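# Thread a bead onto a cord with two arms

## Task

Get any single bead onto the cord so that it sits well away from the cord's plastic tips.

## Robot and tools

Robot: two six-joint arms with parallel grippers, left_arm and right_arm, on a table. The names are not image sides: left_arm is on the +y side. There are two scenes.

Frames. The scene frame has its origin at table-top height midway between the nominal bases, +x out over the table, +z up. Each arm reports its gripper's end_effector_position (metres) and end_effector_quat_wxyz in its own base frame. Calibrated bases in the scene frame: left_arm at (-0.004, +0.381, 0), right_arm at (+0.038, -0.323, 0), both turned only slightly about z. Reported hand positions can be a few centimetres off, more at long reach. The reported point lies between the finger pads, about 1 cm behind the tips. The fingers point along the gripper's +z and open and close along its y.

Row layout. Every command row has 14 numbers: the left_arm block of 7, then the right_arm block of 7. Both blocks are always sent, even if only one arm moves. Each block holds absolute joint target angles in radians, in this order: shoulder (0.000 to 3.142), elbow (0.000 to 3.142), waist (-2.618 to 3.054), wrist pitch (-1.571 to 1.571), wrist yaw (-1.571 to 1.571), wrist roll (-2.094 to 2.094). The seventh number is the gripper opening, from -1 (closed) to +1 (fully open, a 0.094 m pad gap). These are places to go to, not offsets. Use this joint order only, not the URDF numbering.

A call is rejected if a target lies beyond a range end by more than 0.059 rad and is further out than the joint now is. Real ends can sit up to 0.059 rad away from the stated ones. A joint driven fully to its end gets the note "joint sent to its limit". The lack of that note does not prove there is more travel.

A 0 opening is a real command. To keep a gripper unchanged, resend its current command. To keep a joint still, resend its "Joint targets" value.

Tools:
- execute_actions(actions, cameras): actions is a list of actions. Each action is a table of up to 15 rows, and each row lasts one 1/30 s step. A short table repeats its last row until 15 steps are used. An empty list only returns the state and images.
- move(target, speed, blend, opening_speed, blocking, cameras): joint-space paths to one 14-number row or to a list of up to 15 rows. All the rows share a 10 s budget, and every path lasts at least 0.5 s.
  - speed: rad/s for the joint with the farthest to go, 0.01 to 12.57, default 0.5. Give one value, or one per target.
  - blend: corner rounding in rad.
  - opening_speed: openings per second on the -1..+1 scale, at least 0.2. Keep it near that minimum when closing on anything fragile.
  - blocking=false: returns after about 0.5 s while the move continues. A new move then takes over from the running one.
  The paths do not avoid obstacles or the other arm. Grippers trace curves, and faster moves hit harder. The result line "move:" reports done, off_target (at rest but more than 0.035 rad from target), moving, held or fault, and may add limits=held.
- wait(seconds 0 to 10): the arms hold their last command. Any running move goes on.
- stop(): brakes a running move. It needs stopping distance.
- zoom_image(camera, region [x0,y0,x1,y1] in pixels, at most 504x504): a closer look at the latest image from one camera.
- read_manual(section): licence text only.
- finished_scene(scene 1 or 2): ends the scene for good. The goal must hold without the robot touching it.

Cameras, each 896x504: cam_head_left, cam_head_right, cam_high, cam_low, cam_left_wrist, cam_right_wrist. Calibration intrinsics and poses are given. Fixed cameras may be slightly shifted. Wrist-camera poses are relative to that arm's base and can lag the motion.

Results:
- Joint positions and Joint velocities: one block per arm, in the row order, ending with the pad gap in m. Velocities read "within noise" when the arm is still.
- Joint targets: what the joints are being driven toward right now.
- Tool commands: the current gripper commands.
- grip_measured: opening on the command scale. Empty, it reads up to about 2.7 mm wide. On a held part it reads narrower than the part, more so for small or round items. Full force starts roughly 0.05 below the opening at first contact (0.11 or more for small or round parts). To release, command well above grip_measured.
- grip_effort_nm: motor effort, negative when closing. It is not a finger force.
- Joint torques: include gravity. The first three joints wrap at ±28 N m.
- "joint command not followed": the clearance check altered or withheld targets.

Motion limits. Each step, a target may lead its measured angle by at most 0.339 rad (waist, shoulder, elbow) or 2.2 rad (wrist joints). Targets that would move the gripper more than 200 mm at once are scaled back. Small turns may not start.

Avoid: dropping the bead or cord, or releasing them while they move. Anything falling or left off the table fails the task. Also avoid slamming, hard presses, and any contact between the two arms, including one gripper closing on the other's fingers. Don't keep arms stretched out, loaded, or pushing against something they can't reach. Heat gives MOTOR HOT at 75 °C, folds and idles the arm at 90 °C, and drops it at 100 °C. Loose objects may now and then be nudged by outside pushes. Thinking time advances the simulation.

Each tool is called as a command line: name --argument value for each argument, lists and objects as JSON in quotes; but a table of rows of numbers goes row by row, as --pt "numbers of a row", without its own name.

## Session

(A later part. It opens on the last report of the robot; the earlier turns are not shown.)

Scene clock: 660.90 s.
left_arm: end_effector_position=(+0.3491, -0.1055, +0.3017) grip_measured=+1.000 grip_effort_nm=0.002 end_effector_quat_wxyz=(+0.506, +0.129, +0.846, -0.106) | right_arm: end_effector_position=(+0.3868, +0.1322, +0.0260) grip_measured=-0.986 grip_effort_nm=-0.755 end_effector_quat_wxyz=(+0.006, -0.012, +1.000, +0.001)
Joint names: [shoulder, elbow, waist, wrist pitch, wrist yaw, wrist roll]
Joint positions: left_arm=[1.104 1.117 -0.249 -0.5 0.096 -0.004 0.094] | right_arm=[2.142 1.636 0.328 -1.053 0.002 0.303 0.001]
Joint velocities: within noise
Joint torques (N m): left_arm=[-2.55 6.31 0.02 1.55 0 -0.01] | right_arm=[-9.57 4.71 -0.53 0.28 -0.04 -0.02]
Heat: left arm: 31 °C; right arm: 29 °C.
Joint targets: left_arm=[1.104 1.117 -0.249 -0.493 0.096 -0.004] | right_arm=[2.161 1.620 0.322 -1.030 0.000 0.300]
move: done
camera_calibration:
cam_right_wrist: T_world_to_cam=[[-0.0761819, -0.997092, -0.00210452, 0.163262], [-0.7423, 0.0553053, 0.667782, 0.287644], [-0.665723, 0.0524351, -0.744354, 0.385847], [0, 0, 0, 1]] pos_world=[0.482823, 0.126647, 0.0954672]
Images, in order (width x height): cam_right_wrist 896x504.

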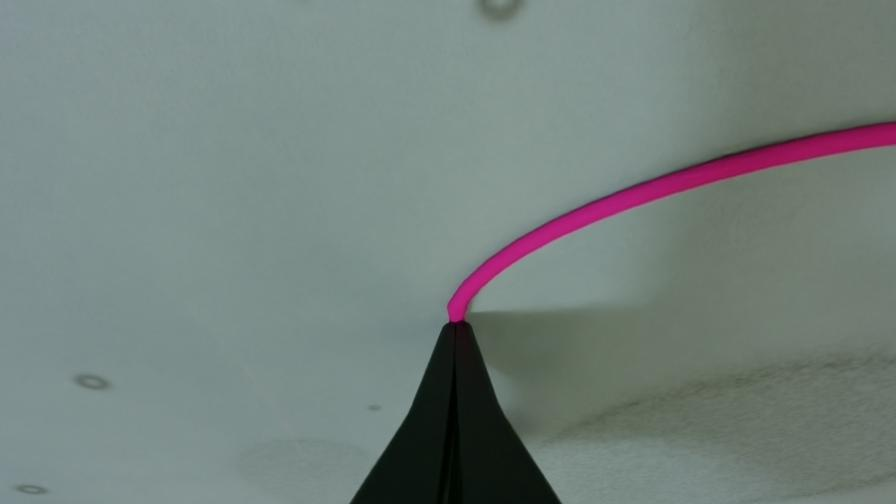

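move --target '[1.104, 1.117, -0.249, -0.493, 0.096, -0.004, 1.0, 2.150, 1.697, 0.322, -1.095, 0.0, 0.30, -1.0]' --speed 0.15 --cameras '["cam_right_wrist", "cam_low"]'

zoom_image --camera "cam_low" --region '[350, 250, 490, 340]'

Scene clock: 677.67 s.
left_arm: end_effector_position=(+0.3491, -0.1055, +0.3017) grip_measured=+1.000 grip_effort_nm=0.002 end_effector_quat_wxyz=(+0.506, +0.129, +0.846, -0.106) | right_arm: end_effector_position=(+0.3864, +0.1321, +0.0312) grip_measured=-0.986 grip_effort_nm=-0.755 end_effector_quat_wxyz=(+0.002, -0.012, +1.000, -0.001)
Joint names: [shoulder, elbow, waist, wrist pitch, wrist yaw, wrist roll]
Joint positions: left_arm=[1.104 1.117 -0.249 -0.5 0.096 -0.004 0.094] | right_arm=[2.142 1.658 0.328 -1.082 0.002 0.303 0.001]
Joint velocities: within noise
Joint torques (N m): left_arm=[-2.55 6.3 0.02 1.54 0 -0.01] | right_arm=[-10.45 8.84 -0.51 -0.1 -0.04 -0.01]
Heat: left arm: 31 °C; right arm: 28 °C.
Joint targets: left_arm=[1.104 1.117 -0.249 -0.493 0.096 -0.004] | right_arm=[2.150 1.697 0.322 -1.095 0.000 0.300]
move: off_target (right_arm); right_arm: the elbow is farthest, 0.039 rad from its target
camera_calibration:
cam_right_wrist: T_world_to_cam=[[-0.07612, -0.997098, 0.000754609, 0.162965], [-0.737683, 0.056825, 0.672752, 0.281671], [-0.670843, 0.0506532, -0.739868, 0.391531], [0, 0, 0, 1]] pos_world=[0.482844, 0.126654, 0.100063]
Images, in order (width x height): cam_low 896x504, cam_right_wrist 896x504.

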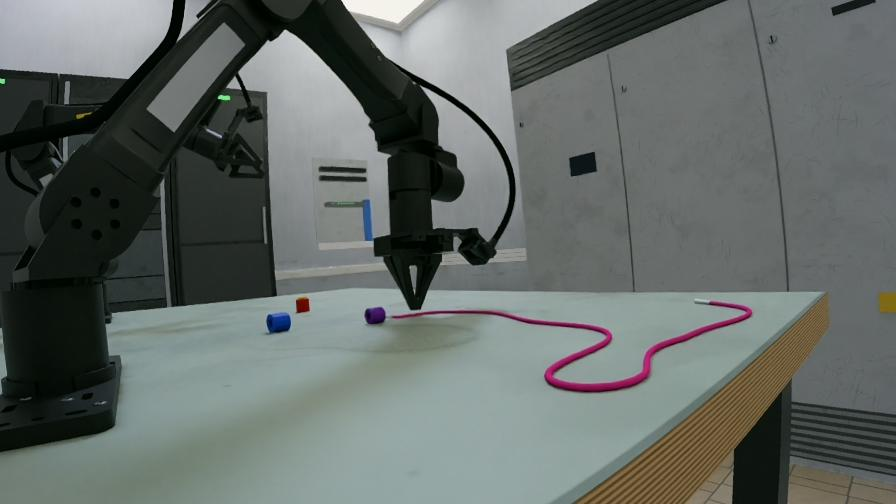

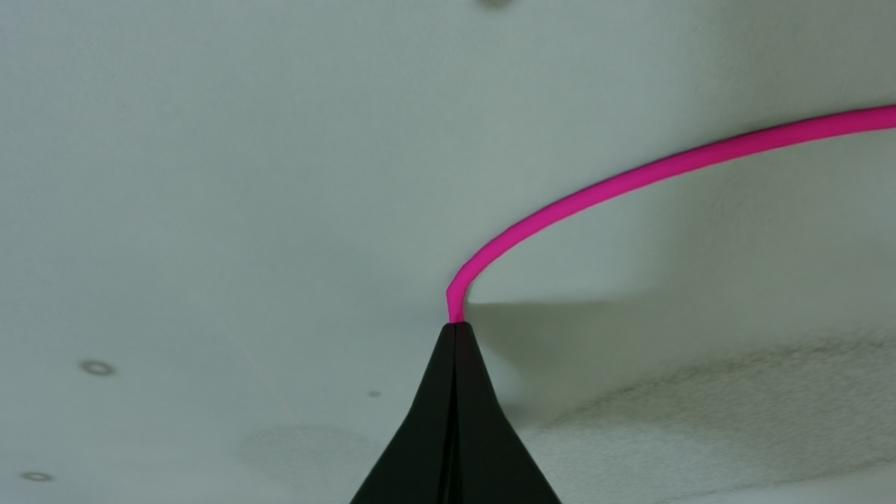

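Scaled by 3.600 from the camera's 896x504 image, which has a finer 1280x720 frame.

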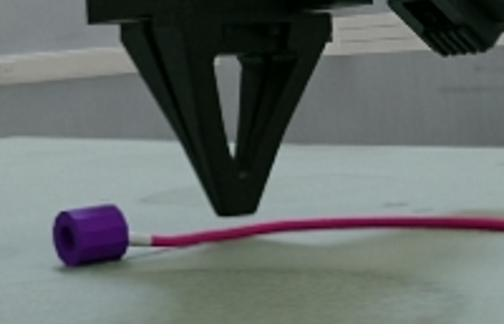

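move --pt "1.104 1.117 -0.249 -0.493 0.096 -0.004 1.0 2.150 1.697 0.322 -1.095 0.0 0.30 -0.5" --pt "1.104 1.117 -0.249 -0.493 0.096 -0.004 1.0 2.167 1.618 0.322 -1.024 0.0 0.30 -0.5" --speed 0.15 --opening_speed 0.5 --cameras '["cam_right_wrist", "cam_low"]'

zoom_image --camera "cam_low" --region '[350, 250, 490, 340]'

Scene clock: 692.20 s.
left_arm: end_effector_position=(+0.3491, -0.1055, +0.3017) grip_measured=+1.000 grip_effort_nm=0.002 end_effector_quat_wxyz=(+0.506, +0.129, +0.846, -0.106) | right_arm: end_effector_position=(+0.3860, +0.1320, +0.0237) grip_measured=-0.503 grip_effort_nm=0.134 end_effector_quat_wxyz=(+0.003, -0.013, +1.000, +0.000)
Joint names: [shoulder, elbow, waist, wrist pitch, wrist yaw, wrist roll]
Joint positions: left_arm=[1.104 1.117 -0.249 -0.5 0.096 -0.004 0.094] | right_arm=[2.148 1.636 0.328 -1.054 0.002 0.303 0.023]
Joint velocities: within noise
Joint torques (N m): left_arm=[-2.56 6.31 0.01 1.54 0 -0.01] | right_arm=[-9.58 4.57 -0.51 0.31 -0.03 -0.03]
Heat: left arm: 31 °C; right arm: 28 °C.
Joint targets: left_arm=[1.104 1.117 -0.249 -0.493 0.096 -0.004] | right_arm=[2.167 1.618 0.322 -1.024 0.000 0.300]
move: done
camera_calibration:
cam_right_wrist: T_world_to_cam=[[-0.0757284, -0.997128, 0.0000997483, 0.162715], [-0.738108, 0.056124, 0.672344, 0.286691], [-0.670419, 0.0508419, -0.740239, 0.385597], [0, 0, 0, 1]] pos_world=[0.482443, 0.126553, 0.0926631]
Images, in order (width x height): cam_low 896x504, cam_right_wrist 896x504.

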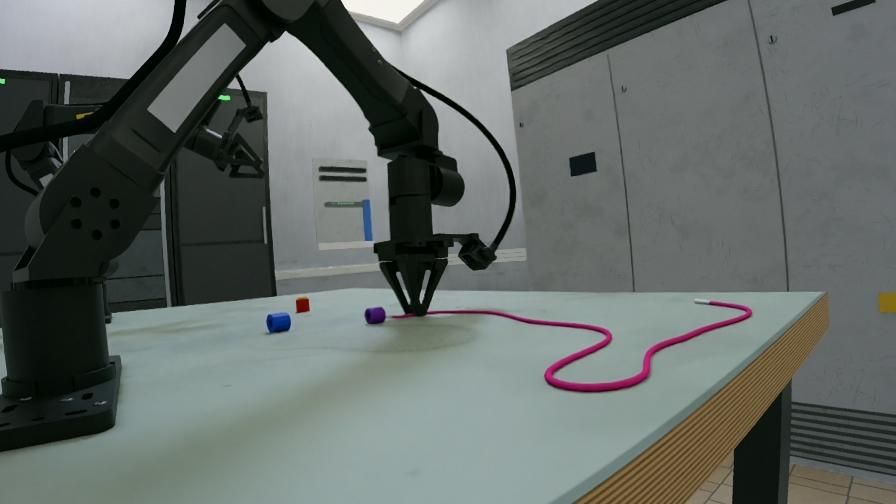

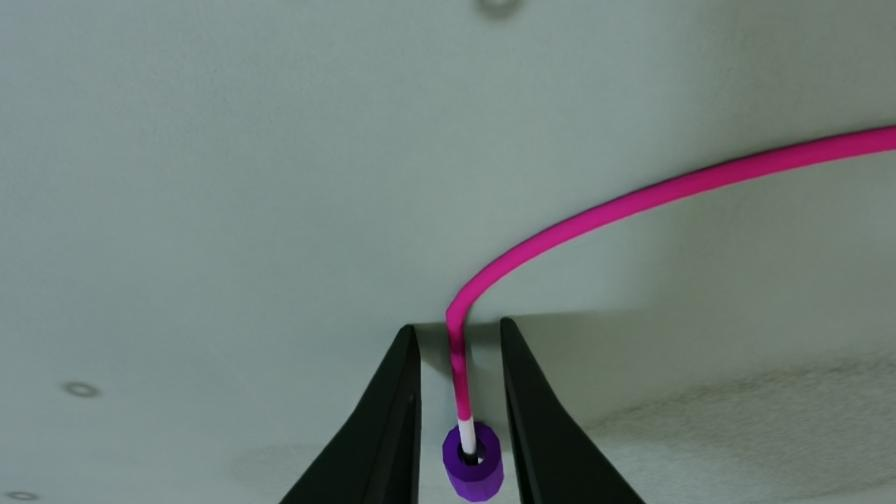

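Scaled by 3.600 from the camera's 896x504 image, which has a finer 1280x720 frame.

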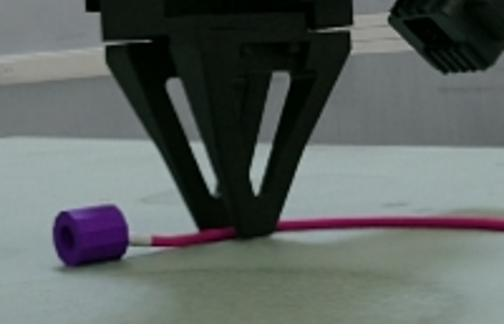

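move --target '[1.104, 1.117, -0.249, -0.493, 0.096, -0.004, 1.0, 2.171, 1.608, 0.322, -1.014, 0.0, 0.30, -0.5]' --speed 0.15 --cameras '["cam_right_wrist", "cam_low"]'

zoom_image --camera "cam_low" --region '[370, 280, 450, 330]'

Scene clock: 699.90 s.
left_arm: end_effector_position=(+0.3491, -0.1055, +0.3017) grip_measured=+1.000 grip_effort_nm=-0.002 end_effector_quat_wxyz=(+0.506, +0.129, +0.846, -0.106) | right_arm: end_effector_position=(+0.3859, +0.1320, +0.0233) grip_measured=-0.503 grip_effort_nm=0.134 end_effector_quat_wxyz=(+0.003, -0.013, +1.000, +0.000)
Joint names: [shoulder, elbow, waist, wrist pitch, wrist yaw, wrist roll]
Joint positions: left_arm=[1.104 1.117 -0.249 -0.5 0.096 -0.004 0.094] | right_arm=[2.148 1.634 0.328 -1.052 0.002 0.303 0.023]
Joint velocities: within noise
Joint torques (N m): left_arm=[-2.58 6.3 0.01 1.55 0.01 -0.01] | right_arm=[-9.22 3.86 -0.58 0.4 -0.03 -0.02]
Heat: left arm: 31 °C; right arm: 28 °C.
Joint targets: left_arm=[1.104 1.117 -0.249 -0.493 0.096 -0.004] | right_arm=[2.171 1.608 0.322 -1.014 0.000 0.300]
move: off_target (right_arm); right_arm: the wrist pitch is farthest, 0.038 rad from its target
camera_calibration:
cam_right_wrist: T_world_to_cam=[[-0.0757284, -0.997128, 0.0000997483, 0.1627], [-0.738108, 0.056124, 0.672344, 0.286879], [-0.670419, 0.0508419, -0.740239, 0.385093], [0, 0, 0, 1]] pos_world=[0.482243, 0.126553, 0.0921631]
Images, in order (width x height): cam_low 896x504, cam_right_wrist 896x504.

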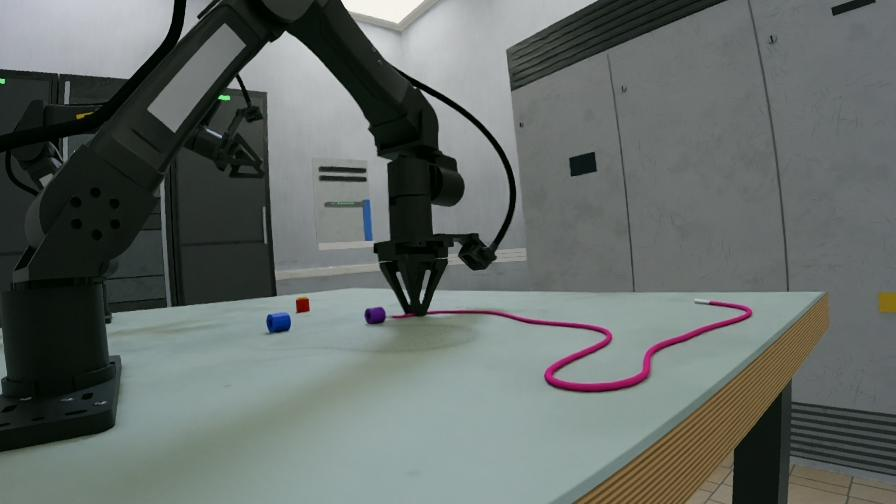

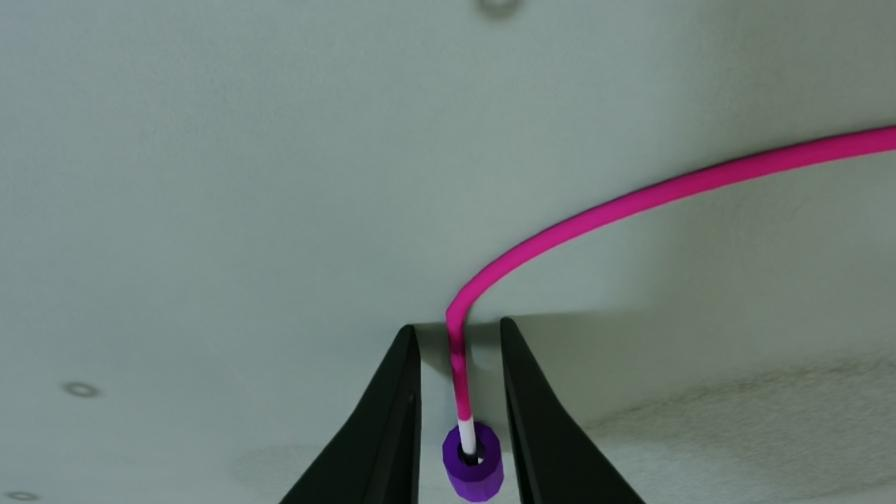

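Scaled by 6.300 from the camera's 896x504 image, which has a finer 1280x720 frame.

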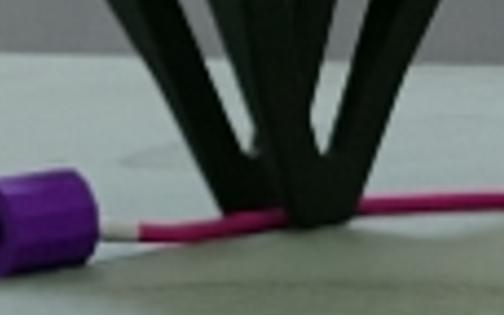

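move --target '[1.104, 1.117, -0.249, -0.493, 0.096, -0.004, 1.0, 2.171, 1.608, 0.322, -1.014, 0.0, 0.30, -0.9]' --speed 0.15 --opening_speed 0.3 --cameras '["cam_right_wrist", "cam_low"]'

zoom_image --camera "cam_low" --region '[370, 280, 450, 330]'

zoom_image --camera "cam_right_wrist" --region '[400, 270, 520, 504]'

Scene clock: 709.07 s.
left_arm: end_effector_position=(+0.3491, -0.1055, +0.3017) grip_measured=+1.000 grip_effort_nm=0.002 end_effector_quat_wxyz=(+0.506, +0.129, +0.846, -0.106) | right_arm: end_effector_position=(+0.3873, +0.1353, +0.0233) grip_measured=-0.895 grip_effort_nm=-0.291 end_effector_quat_wxyz=(+0.005, -0.013, +1.000, +0.009)
Joint names: [shoulder, elbow, waist, wrist pitch, wrist yaw, wrist roll]
Joint positions: left_arm=[1.104 1.117 -0.249 -0.5 0.096 -0.004 0.094] | right_arm=[2.148 1.634 0.328 -1.042 -0.013 0.303 0.005]
Joint velocities: within noise
Joint torques (N m): left_arm=[-2.56 6.3 0.01 1.55 0 -0.01] | right_arm=[-9.26 3.96 -0.5 0.3 0.11 -0.01]
Heat: left arm: 31 °C; right arm: 28 °C.
Joint targets: left_arm=[1.104 1.117 -0.249 -0.493 0.096 -0.004] | right_arm=[2.171 1.608 0.322 -1.014 0.000 0.300]
move: done
camera_calibration:
cam_right_wrist: T_world_to_cam=[[-0.0755751, -0.99698, -0.0178913, 0.166501], [-0.741158, 0.0441615, 0.669877, 0.290618], [-0.667063, 0.0638863, -0.742257, 0.38295], [0, 0, 0, 1]] pos_world=[0.483429, 0.128699, 0.0925484]
Images, in order (width x height): cam_low 896x504, cam_right_wrist 896x504.

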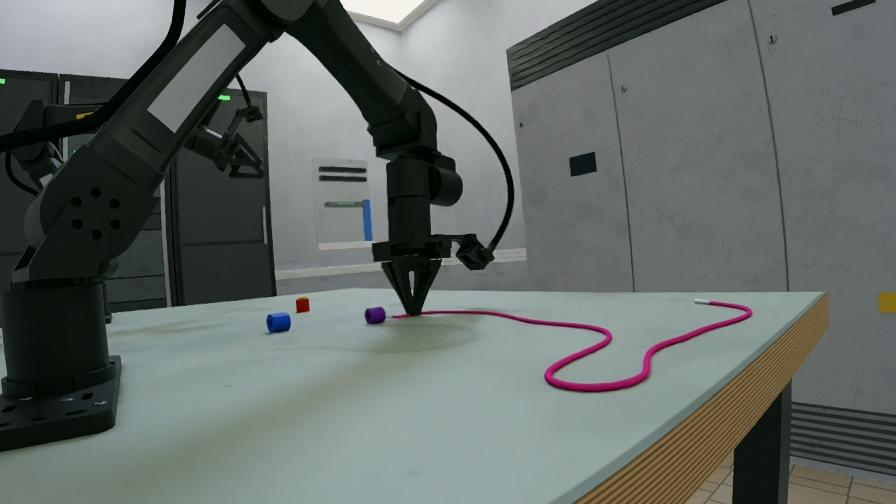

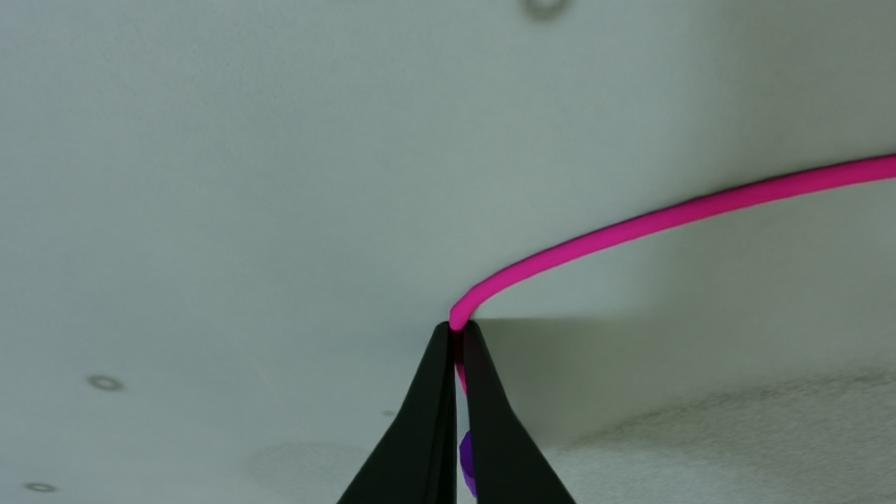

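Scaled by 6.300 from the camera's 896x504 image, which has a finer 1280x720 frame.

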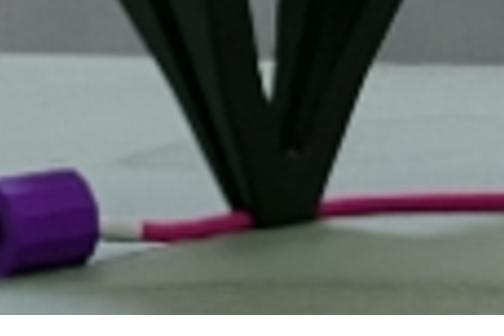

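Scaled by 2.154 from the camera's 896x504 image, which has a finer 1280x720 frame.

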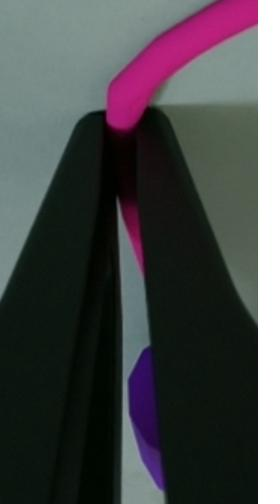

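move --target '[1.104, 1.117, -0.249, -0.493, 0.096, -0.004, 1.0, 2.171, 1.608, 0.322, -1.014, 0.0, 0.30, -1.0]' --speed 0.15 --opening_speed 0.3 --cameras '["cam_right_wrist"]'

zoom_image --camera "cam_right_wrist" --region '[400, 270, 520, 504]'

Scene clock: 715.93 s.
left_arm: end_effector_position=(+0.3491, -0.1055, +0.3017) grip_measured=+1.000 grip_effort_nm=0.002 end_effector_quat_wxyz=(+0.506, +0.129, +0.846, -0.106) | right_arm: end_effector_position=(+0.3874, +0.1354, +0.0233) grip_measured=-0.946 grip_effort_nm=-1.018 end_effector_quat_wxyz=(+0.005, -0.013, +1.000, +0.009)
Joint names: [shoulder, elbow, waist, wrist pitch, wrist yaw, wrist roll]
Joint positions: left_arm=[1.104 1.117 -0.249 -0.5 0.096 -0.004 0.094] | right_arm=[2.148 1.634 0.328 -1.042 -0.013 0.303 0.003]
Joint velocities: within noise
Joint torques (N m): left_arm=[-2.55 6.31 0.01 1.54 0.01 -0.01] | right_arm=[-9.29 3.96 -0.54 0.31 0.1 -0.02]
Heat: left arm: 31 °C; right arm: 28 °C.
Joint targets: left_arm=[1.104 1.117 -0.249 -0.493 0.096 -0.004] | right_arm=[2.171 1.608 0.322 -1.014 0.000 0.300]
move: done
camera_calibration:
cam_right_wrist: T_world_to_cam=[[-0.0756321, -0.996973, -0.0179989, 0.166545], [-0.741395, 0.0441546, 0.669615, 0.290831], [-0.666793, 0.0639887, -0.742491, 0.382894], [0, 0, 0, 1]] pos_world=[0.483528, 0.128698, 0.0925486]
Images, in order (width x height): cam_right_wrist 896x504.

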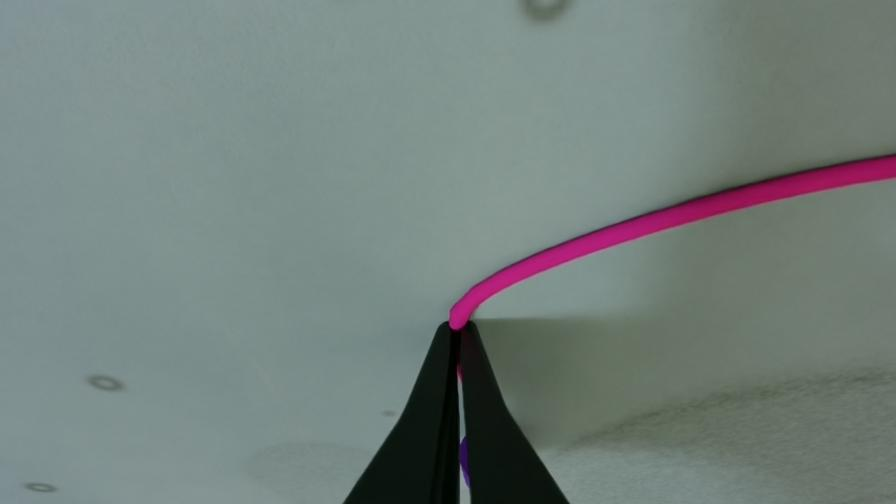

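Scaled by 2.154 from the camera's 896x504 image, which has a finer 1280x720 frame.

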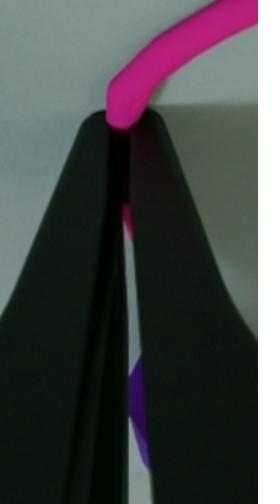

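move --target '[1.104, 1.117, -0.249, -0.493, 0.096, -0.004, 1.0, 2.150, 1.697, 0.322, -1.095, 0.0, 0.30, -1.0]' --speed 0.15 --cameras '["cam_right_wrist", "cam_low", "cam_high"]'

zoom_image --camera "cam_low" --region '[350, 260, 490, 340]'

zoom_image --camera "cam_high" --region '[460, 180, 620, 270]'

Scene clock: 728.20 s.
left_arm: end_effector_position=(+0.3491, -0.1055, +0.3017) grip_measured=+1.000 grip_effort_nm=0.002 end_effector_quat_wxyz=(+0.506, +0.129, +0.846, -0.106) | right_arm: end_effector_position=(+0.3853, +0.1346, +0.0293) grip_measured=-0.949 grip_effort_nm=-1.053 end_effector_quat_wxyz=(-0.002, -0.013, +1.000, +0.006)
Joint names: [shoulder, elbow, waist, wrist pitch, wrist yaw, wrist roll]
Joint positions: left_arm=[1.104 1.117 -0.249 -0.5 0.096 -0.004 0.094] | right_arm=[2.148 1.658 0.328 -1.082 -0.013 0.303 0.002]
Joint velocities: within noise
Joint torques (N m): left_arm=[-2.55 6.31 0.02 1.54 0.01 -0.01] | right_arm=[-10.81 8.81 -0.55 -0.15 0.11 -0.01]
Heat: left arm: 31 °C; right arm: 28 °C.
Joint targets: left_arm=[1.104 1.117 -0.249 -0.493 0.096 -0.004] | right_arm=[2.150 1.697 0.322 -1.095 0.000 0.300]
move: off_target (right_arm); right_arm: the elbow is farthest, 0.039 rad from its target
camera_calibration:
cam_right_wrist: T_world_to_cam=[[-0.0757892, -0.997053, -0.0118546, 0.165647], [-0.731385, 0.0475063, 0.680308, 0.280552], [-0.67774, 0.0602303, -0.732831, 0.390456], [0, 0, 0, 1]] pos_world=[0.482373, 0.128314, 0.09724]
Images, in order (width x height): cam_high 896x504, cam_low 896x504, cam_right_wrist 896x504.

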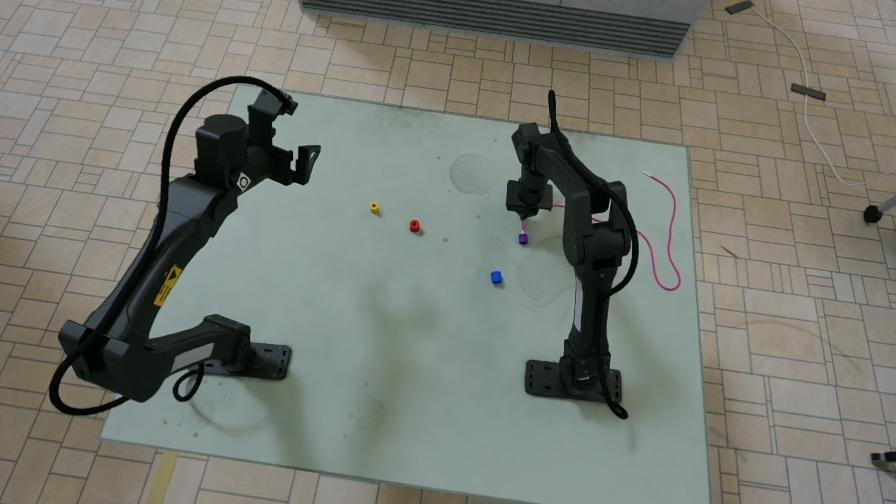

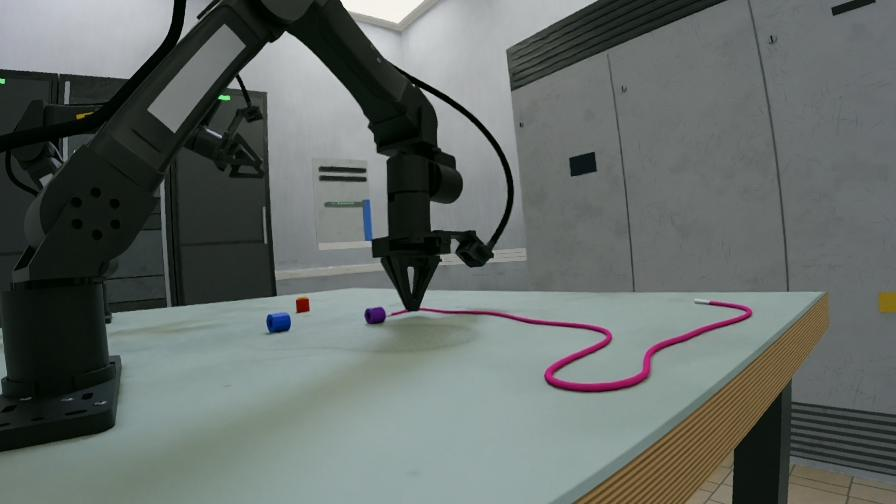

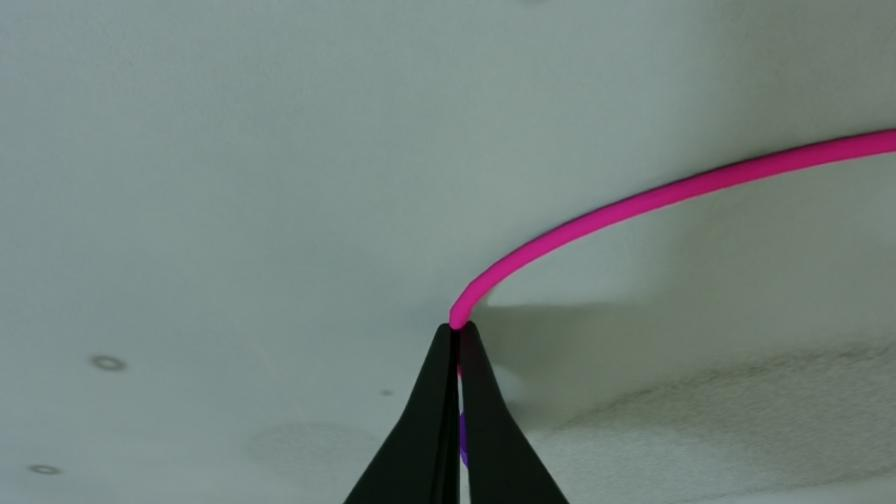

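Scaled by 3.600 from the camera's 896x504 image, which has a finer 1280x720 frame.

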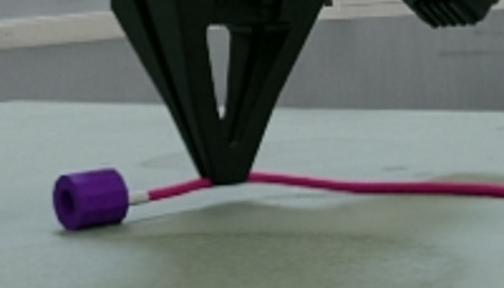

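Scaled by 3.150 from the camera's 896x504 image, which has a finer 1280x720 frame.

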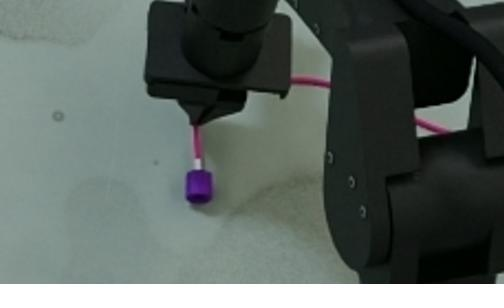

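move --target '[1.104, 1.117, -0.249, -0.493, 0.096, -0.004, 1.0, 2.078, 1.548, 0.350, -1.023, 0.0, 0.315, -1.0]' --speed 0.2 --cameras '["cam_right_wrist", "cam_low", "cam_high"]'

zoom_image --camera "cam_low" --region '[320, 260, 460, 340]'

zoom_image --camera "cam_high" --region '[460, 180, 620, 270]'

Scene clock: 753.37 s.
left_arm: end_effector_position=(+0.3491, -0.1055, +0.3017) grip_measured=+1.000 grip_effort_nm=0.012 end_effector_quat_wxyz=(+0.506, +0.129, +0.846, -0.106) | right_arm: end_effector_position=(+0.3720, +0.1346, +0.0228) grip_measured=-0.949 grip_effort_nm=-1.053 end_effector_quat_wxyz=(-0.004, -0.016, +1.000, +0.003)
Joint names: [shoulder, elbow, waist, wrist pitch, wrist yaw, wrist roll]
Joint positions: left_arm=[1.104 1.117 -0.249 -0.5 0.096 -0.004 0.094] | right_arm=[2.111 1.574 0.341 -1.039 -0.009 0.308 0.002]
Joint velocities: within noise
Joint torques (N m): left_arm=[-2.55 6.3 -0.01 1.54 0 -0.01] | right_arm=[-13.34 3.86 0.85 0.16 0.07 0.07]
Heat: left arm: 31 °C; right arm: 29 °C.
Joint targets: left_arm=[1.104 1.117 -0.249 -0.493 0.096 -0.004] | right_arm=[2.078 1.548 0.350 -1.023 0.000 0.315]
move: done
camera_calibration:
cam_right_wrist: T_world_to_cam=[[-0.0685763, -0.997627, -0.00620079, 0.16188], [-0.729694, 0.0459184, 0.68223, 0.274865], [-0.680326, 0.0513095, -0.731112, 0.378821], [0, 0, 0, 1]] pos_world=[0.46939, 0.129438, 0.090443]
Images, in order (width x height): cam_high 896x504, cam_low 896x504, cam_right_wrist 896x504.

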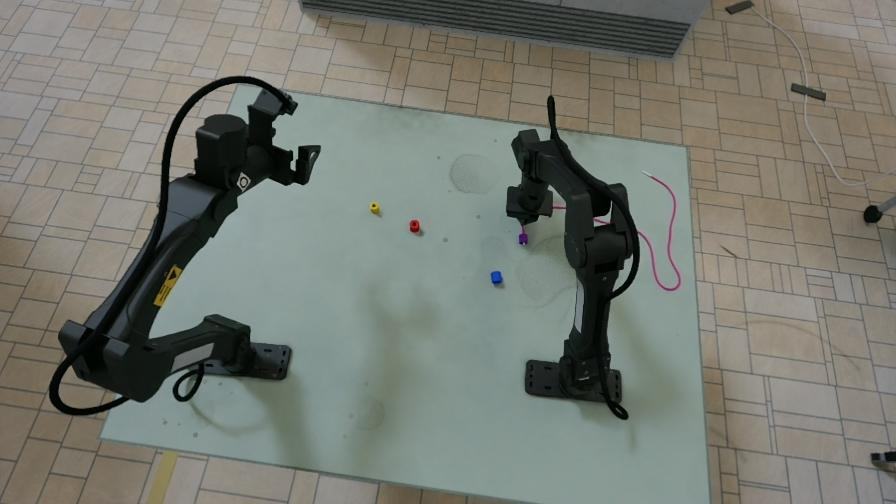

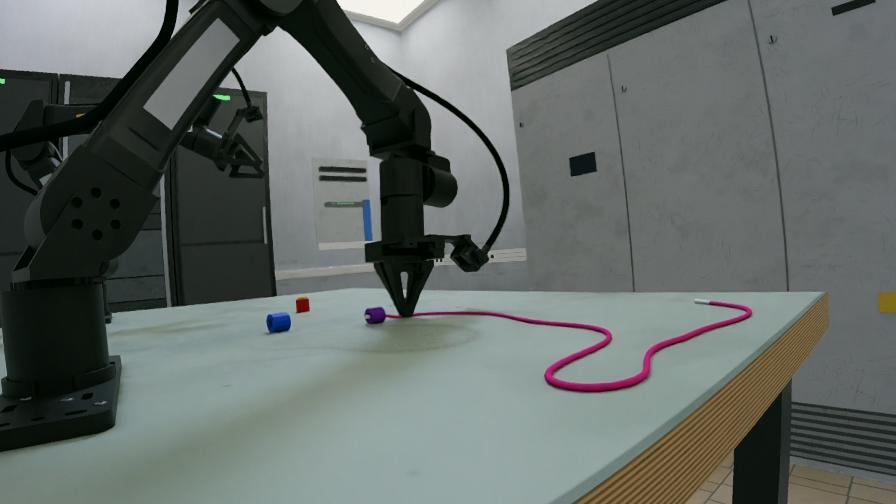

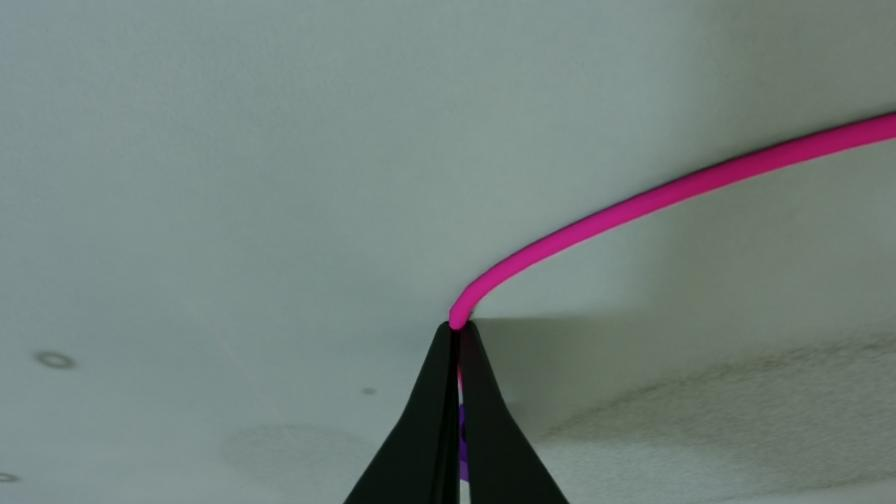

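Scaled by 3.600 from the camera's 896x504 image, which has a finer 1280x720 frame.

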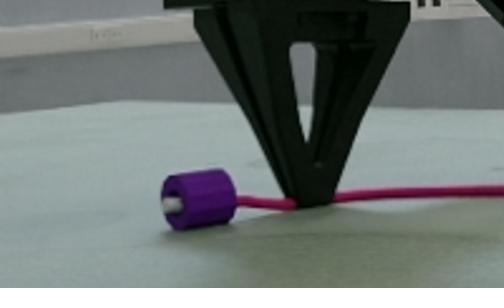

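Scaled by 3.150 from the camera's 896x504 image, which has a finer 1280x720 frame.

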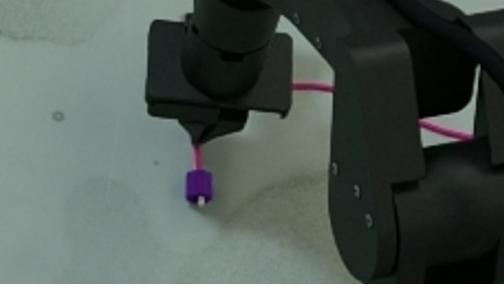

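move --target '[1.104, 1.117, -0.249, -0.493, 0.096, -0.004, 1.0, 1.988, 1.452, 0.366, -0.996, 0.0, 0.33, -1.0]' --speed 0.2 --cameras '["cam_right_wrist", "cam_low", "cam_high"]'

zoom_image --camera "cam_low" --region '[320, 260, 460, 340]'

zoom_image --camera "cam_high" --region '[460, 180, 620, 270]'

Scene clock: 769.63 s.
left_arm: end_effector_position=(+0.3491, -0.1055, +0.3017) grip_measured=+1.000 grip_effort_nm=0.002 end_effector_quat_wxyz=(+0.506, +0.129, +0.846, -0.106) | right_arm: end_effector_position=(+0.3483, +0.1331, +0.0259) grip_measured=-0.949 grip_effort_nm=-1.057 end_effector_quat_wxyz=(-0.009, -0.017, +1.000, +0.001)
Joint names: [shoulder, elbow, waist, wrist pitch, wrist yaw, wrist roll]
Joint positions: left_arm=[1.104 1.117 -0.249 -0.5 0.096 -0.004 0.094] | right_arm=[2.034 1.469 0.358 -1.022 -0.009 0.323 0.002]
Joint velocities: within noise
Joint torques (N m): left_arm=[-2.55 6.31 -0.01 1.55 0 -0.01] | right_arm=[-13.76 4.42 0.7 0.23 0.08 0.07]
Heat: left arm: 31 °C; right arm: 35 °C.
Joint targets: left_arm=[1.104 1.117 -0.249 -0.493 0.096 -0.004] | right_arm=[1.988 1.452 0.366 -0.996 0.000 0.330]
move: off_target (right_arm); right_arm: the shoulder is farthest, 0.046 rad from its target
camera_calibration:
cam_right_wrist: T_world_to_cam=[[-0.065973, -0.997821, -0.00115572, 0.157726], [-0.722733, 0.0469863, 0.689529, 0.252799], [-0.687972, 0.0463255, -0.724257, 0.368056], [0, 0, 0, 1]] pos_world=[0.446324, 0.128453, 0.0924372]
Images, in order (width x height): cam_high 896x504, cam_low 896x504, cam_right_wrist 896x504.

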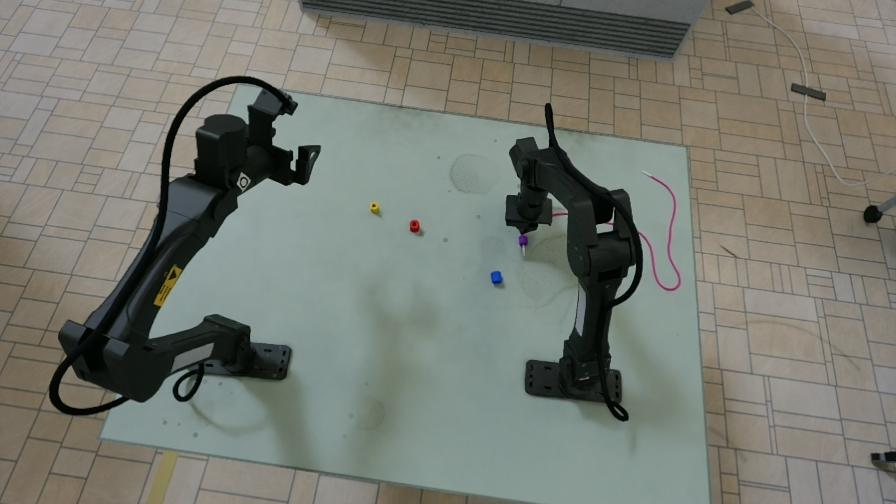

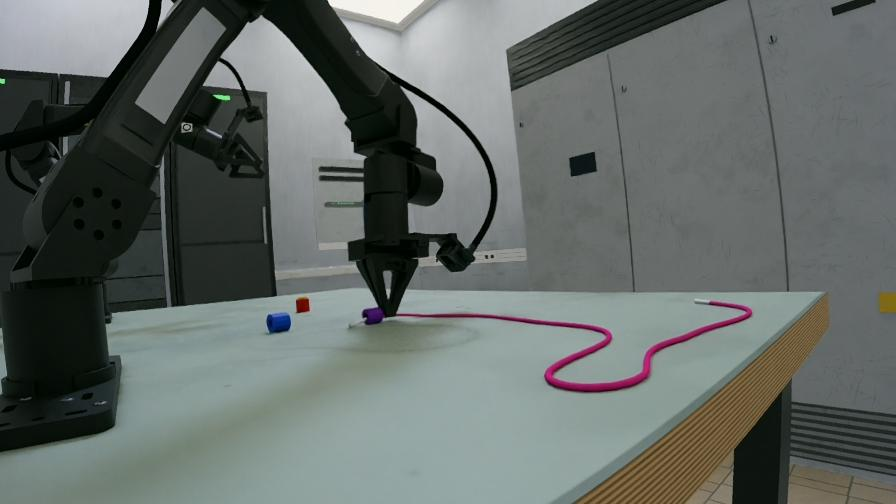

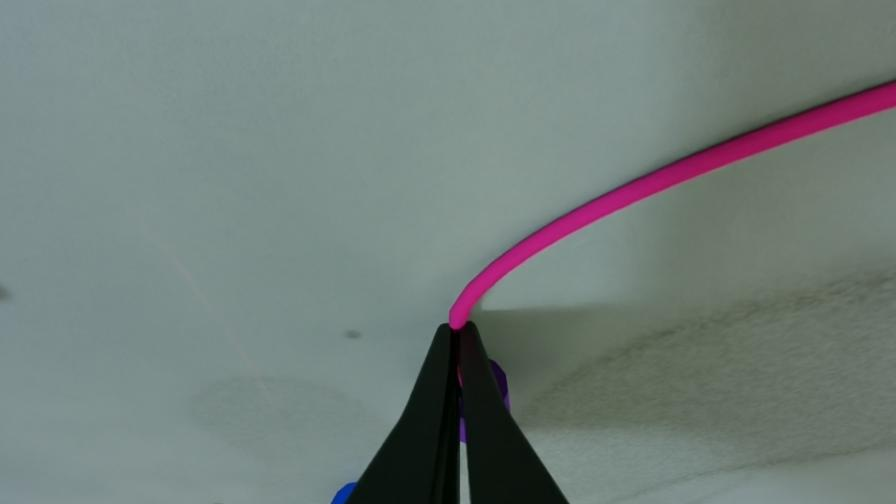

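Scaled by 3.600 from the camera's 896x504 image, which has a finer 1280x720 frame.

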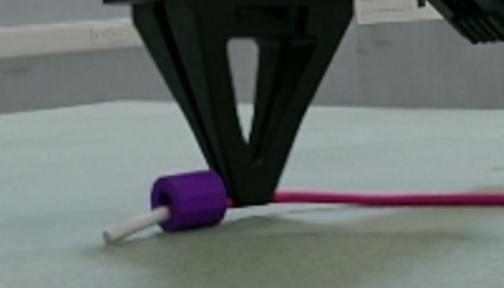

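Scaled by 3.150 from the camera's 896x504 image, which has a finer 1280x720 frame.

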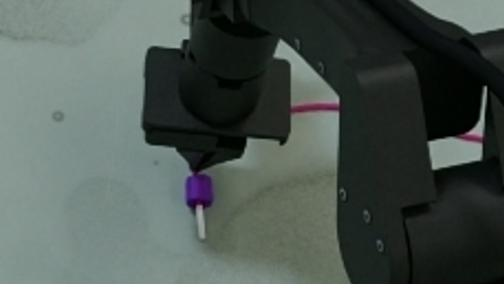

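move --target '[1.104, 1.117, -0.249, -0.493, 0.096, -0.004, 1.0, 1.988, 1.452, 0.366, -0.996, 0.0, 0.33, -0.5]' --speed 0.2 --opening_speed 0.4 --cameras '["cam_right_wrist", "cam_low", "cam_high"]'

zoom_image --camera "cam_low" --region '[320, 260, 460, 340]'

Scene clock: 829.43 s.
left_arm: end_effector_position=(+0.3491, -0.1055, +0.3017) grip_measured=+1.000 grip_effort_nm=0.007 end_effector_quat_wxyz=(+0.506, +0.129, +0.846, -0.106) | right_arm: end_effector_position=(+0.3485, +0.1331, +0.0259) grip_measured=-0.503 grip_effort_nm=0.129 end_effector_quat_wxyz=(-0.009, -0.017, +1.000, +0.001)
Joint names: [shoulder, elbow, waist, wrist pitch, wrist yaw, wrist roll]
Joint positions: left_arm=[1.104 1.117 -0.249 -0.5 0.096 -0.004 0.094] | right_arm=[2.034 1.469 0.358 -1.021 -0.009 0.324 0.023]
Joint velocities: within noise
Joint torques (N m): left_arm=[-2.55 6.3 0.01 1.54 0.01 -0.01] | right_arm=[-13.67 4.4 0.68 0.23 0.06 0.08]
Heat: left arm: 31 °C; right arm: 34 °C.
Joint targets: left_arm=[1.104 1.117 -0.249 -0.493 0.096 -0.004] | right_arm=[1.988 1.452 0.366 -0.996 0.000 0.330]
move: off_target (right_arm); right_arm: the shoulder is farthest, 0.046 rad from its target
camera_calibration:
cam_right_wrist: T_world_to_cam=[[-0.0667361, -0.99777, -0.00144363, 0.157998], [-0.723172, 0.0473726, 0.689042, 0.253069], [-0.687437, 0.047028, -0.72472, 0.367983], [0, 0, 0, 1]] pos_world=[0.446521, 0.128352, 0.0925376]
Images, in order (width x height): cam_high 896x504, cam_low 896x504, cam_right_wrist 896x504.

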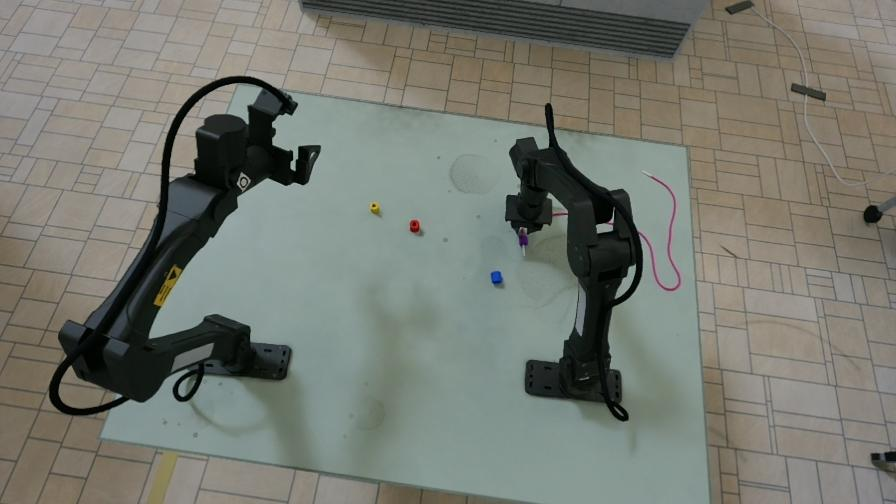

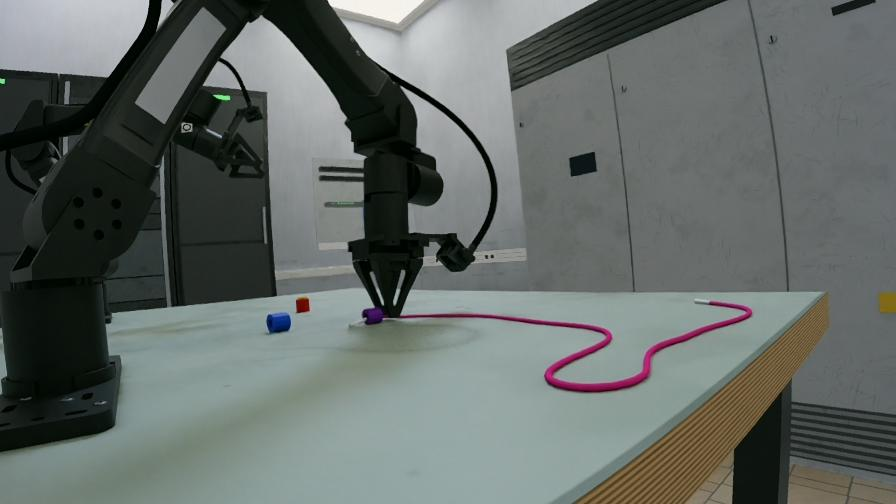

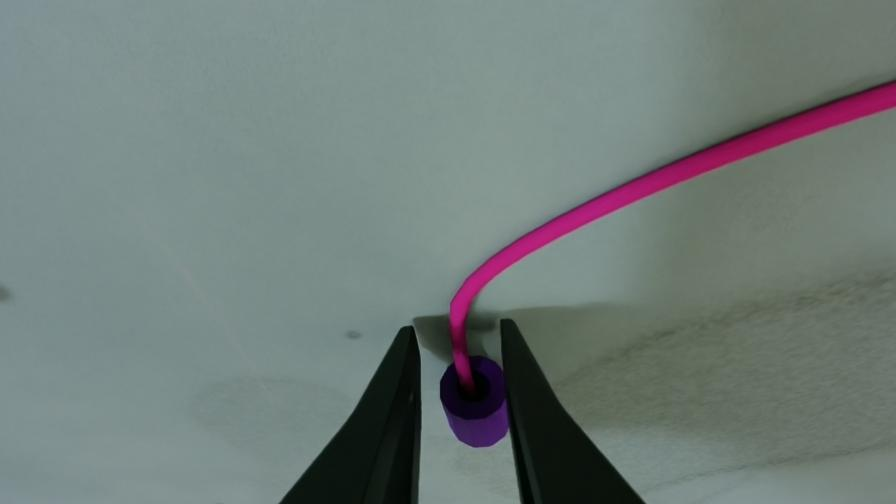

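Scaled by 3.600 from the camera's 896x504 image, which has a finer 1280x720 frame.

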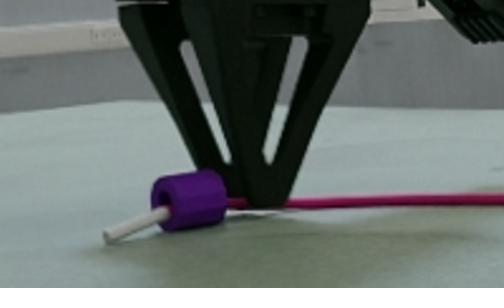

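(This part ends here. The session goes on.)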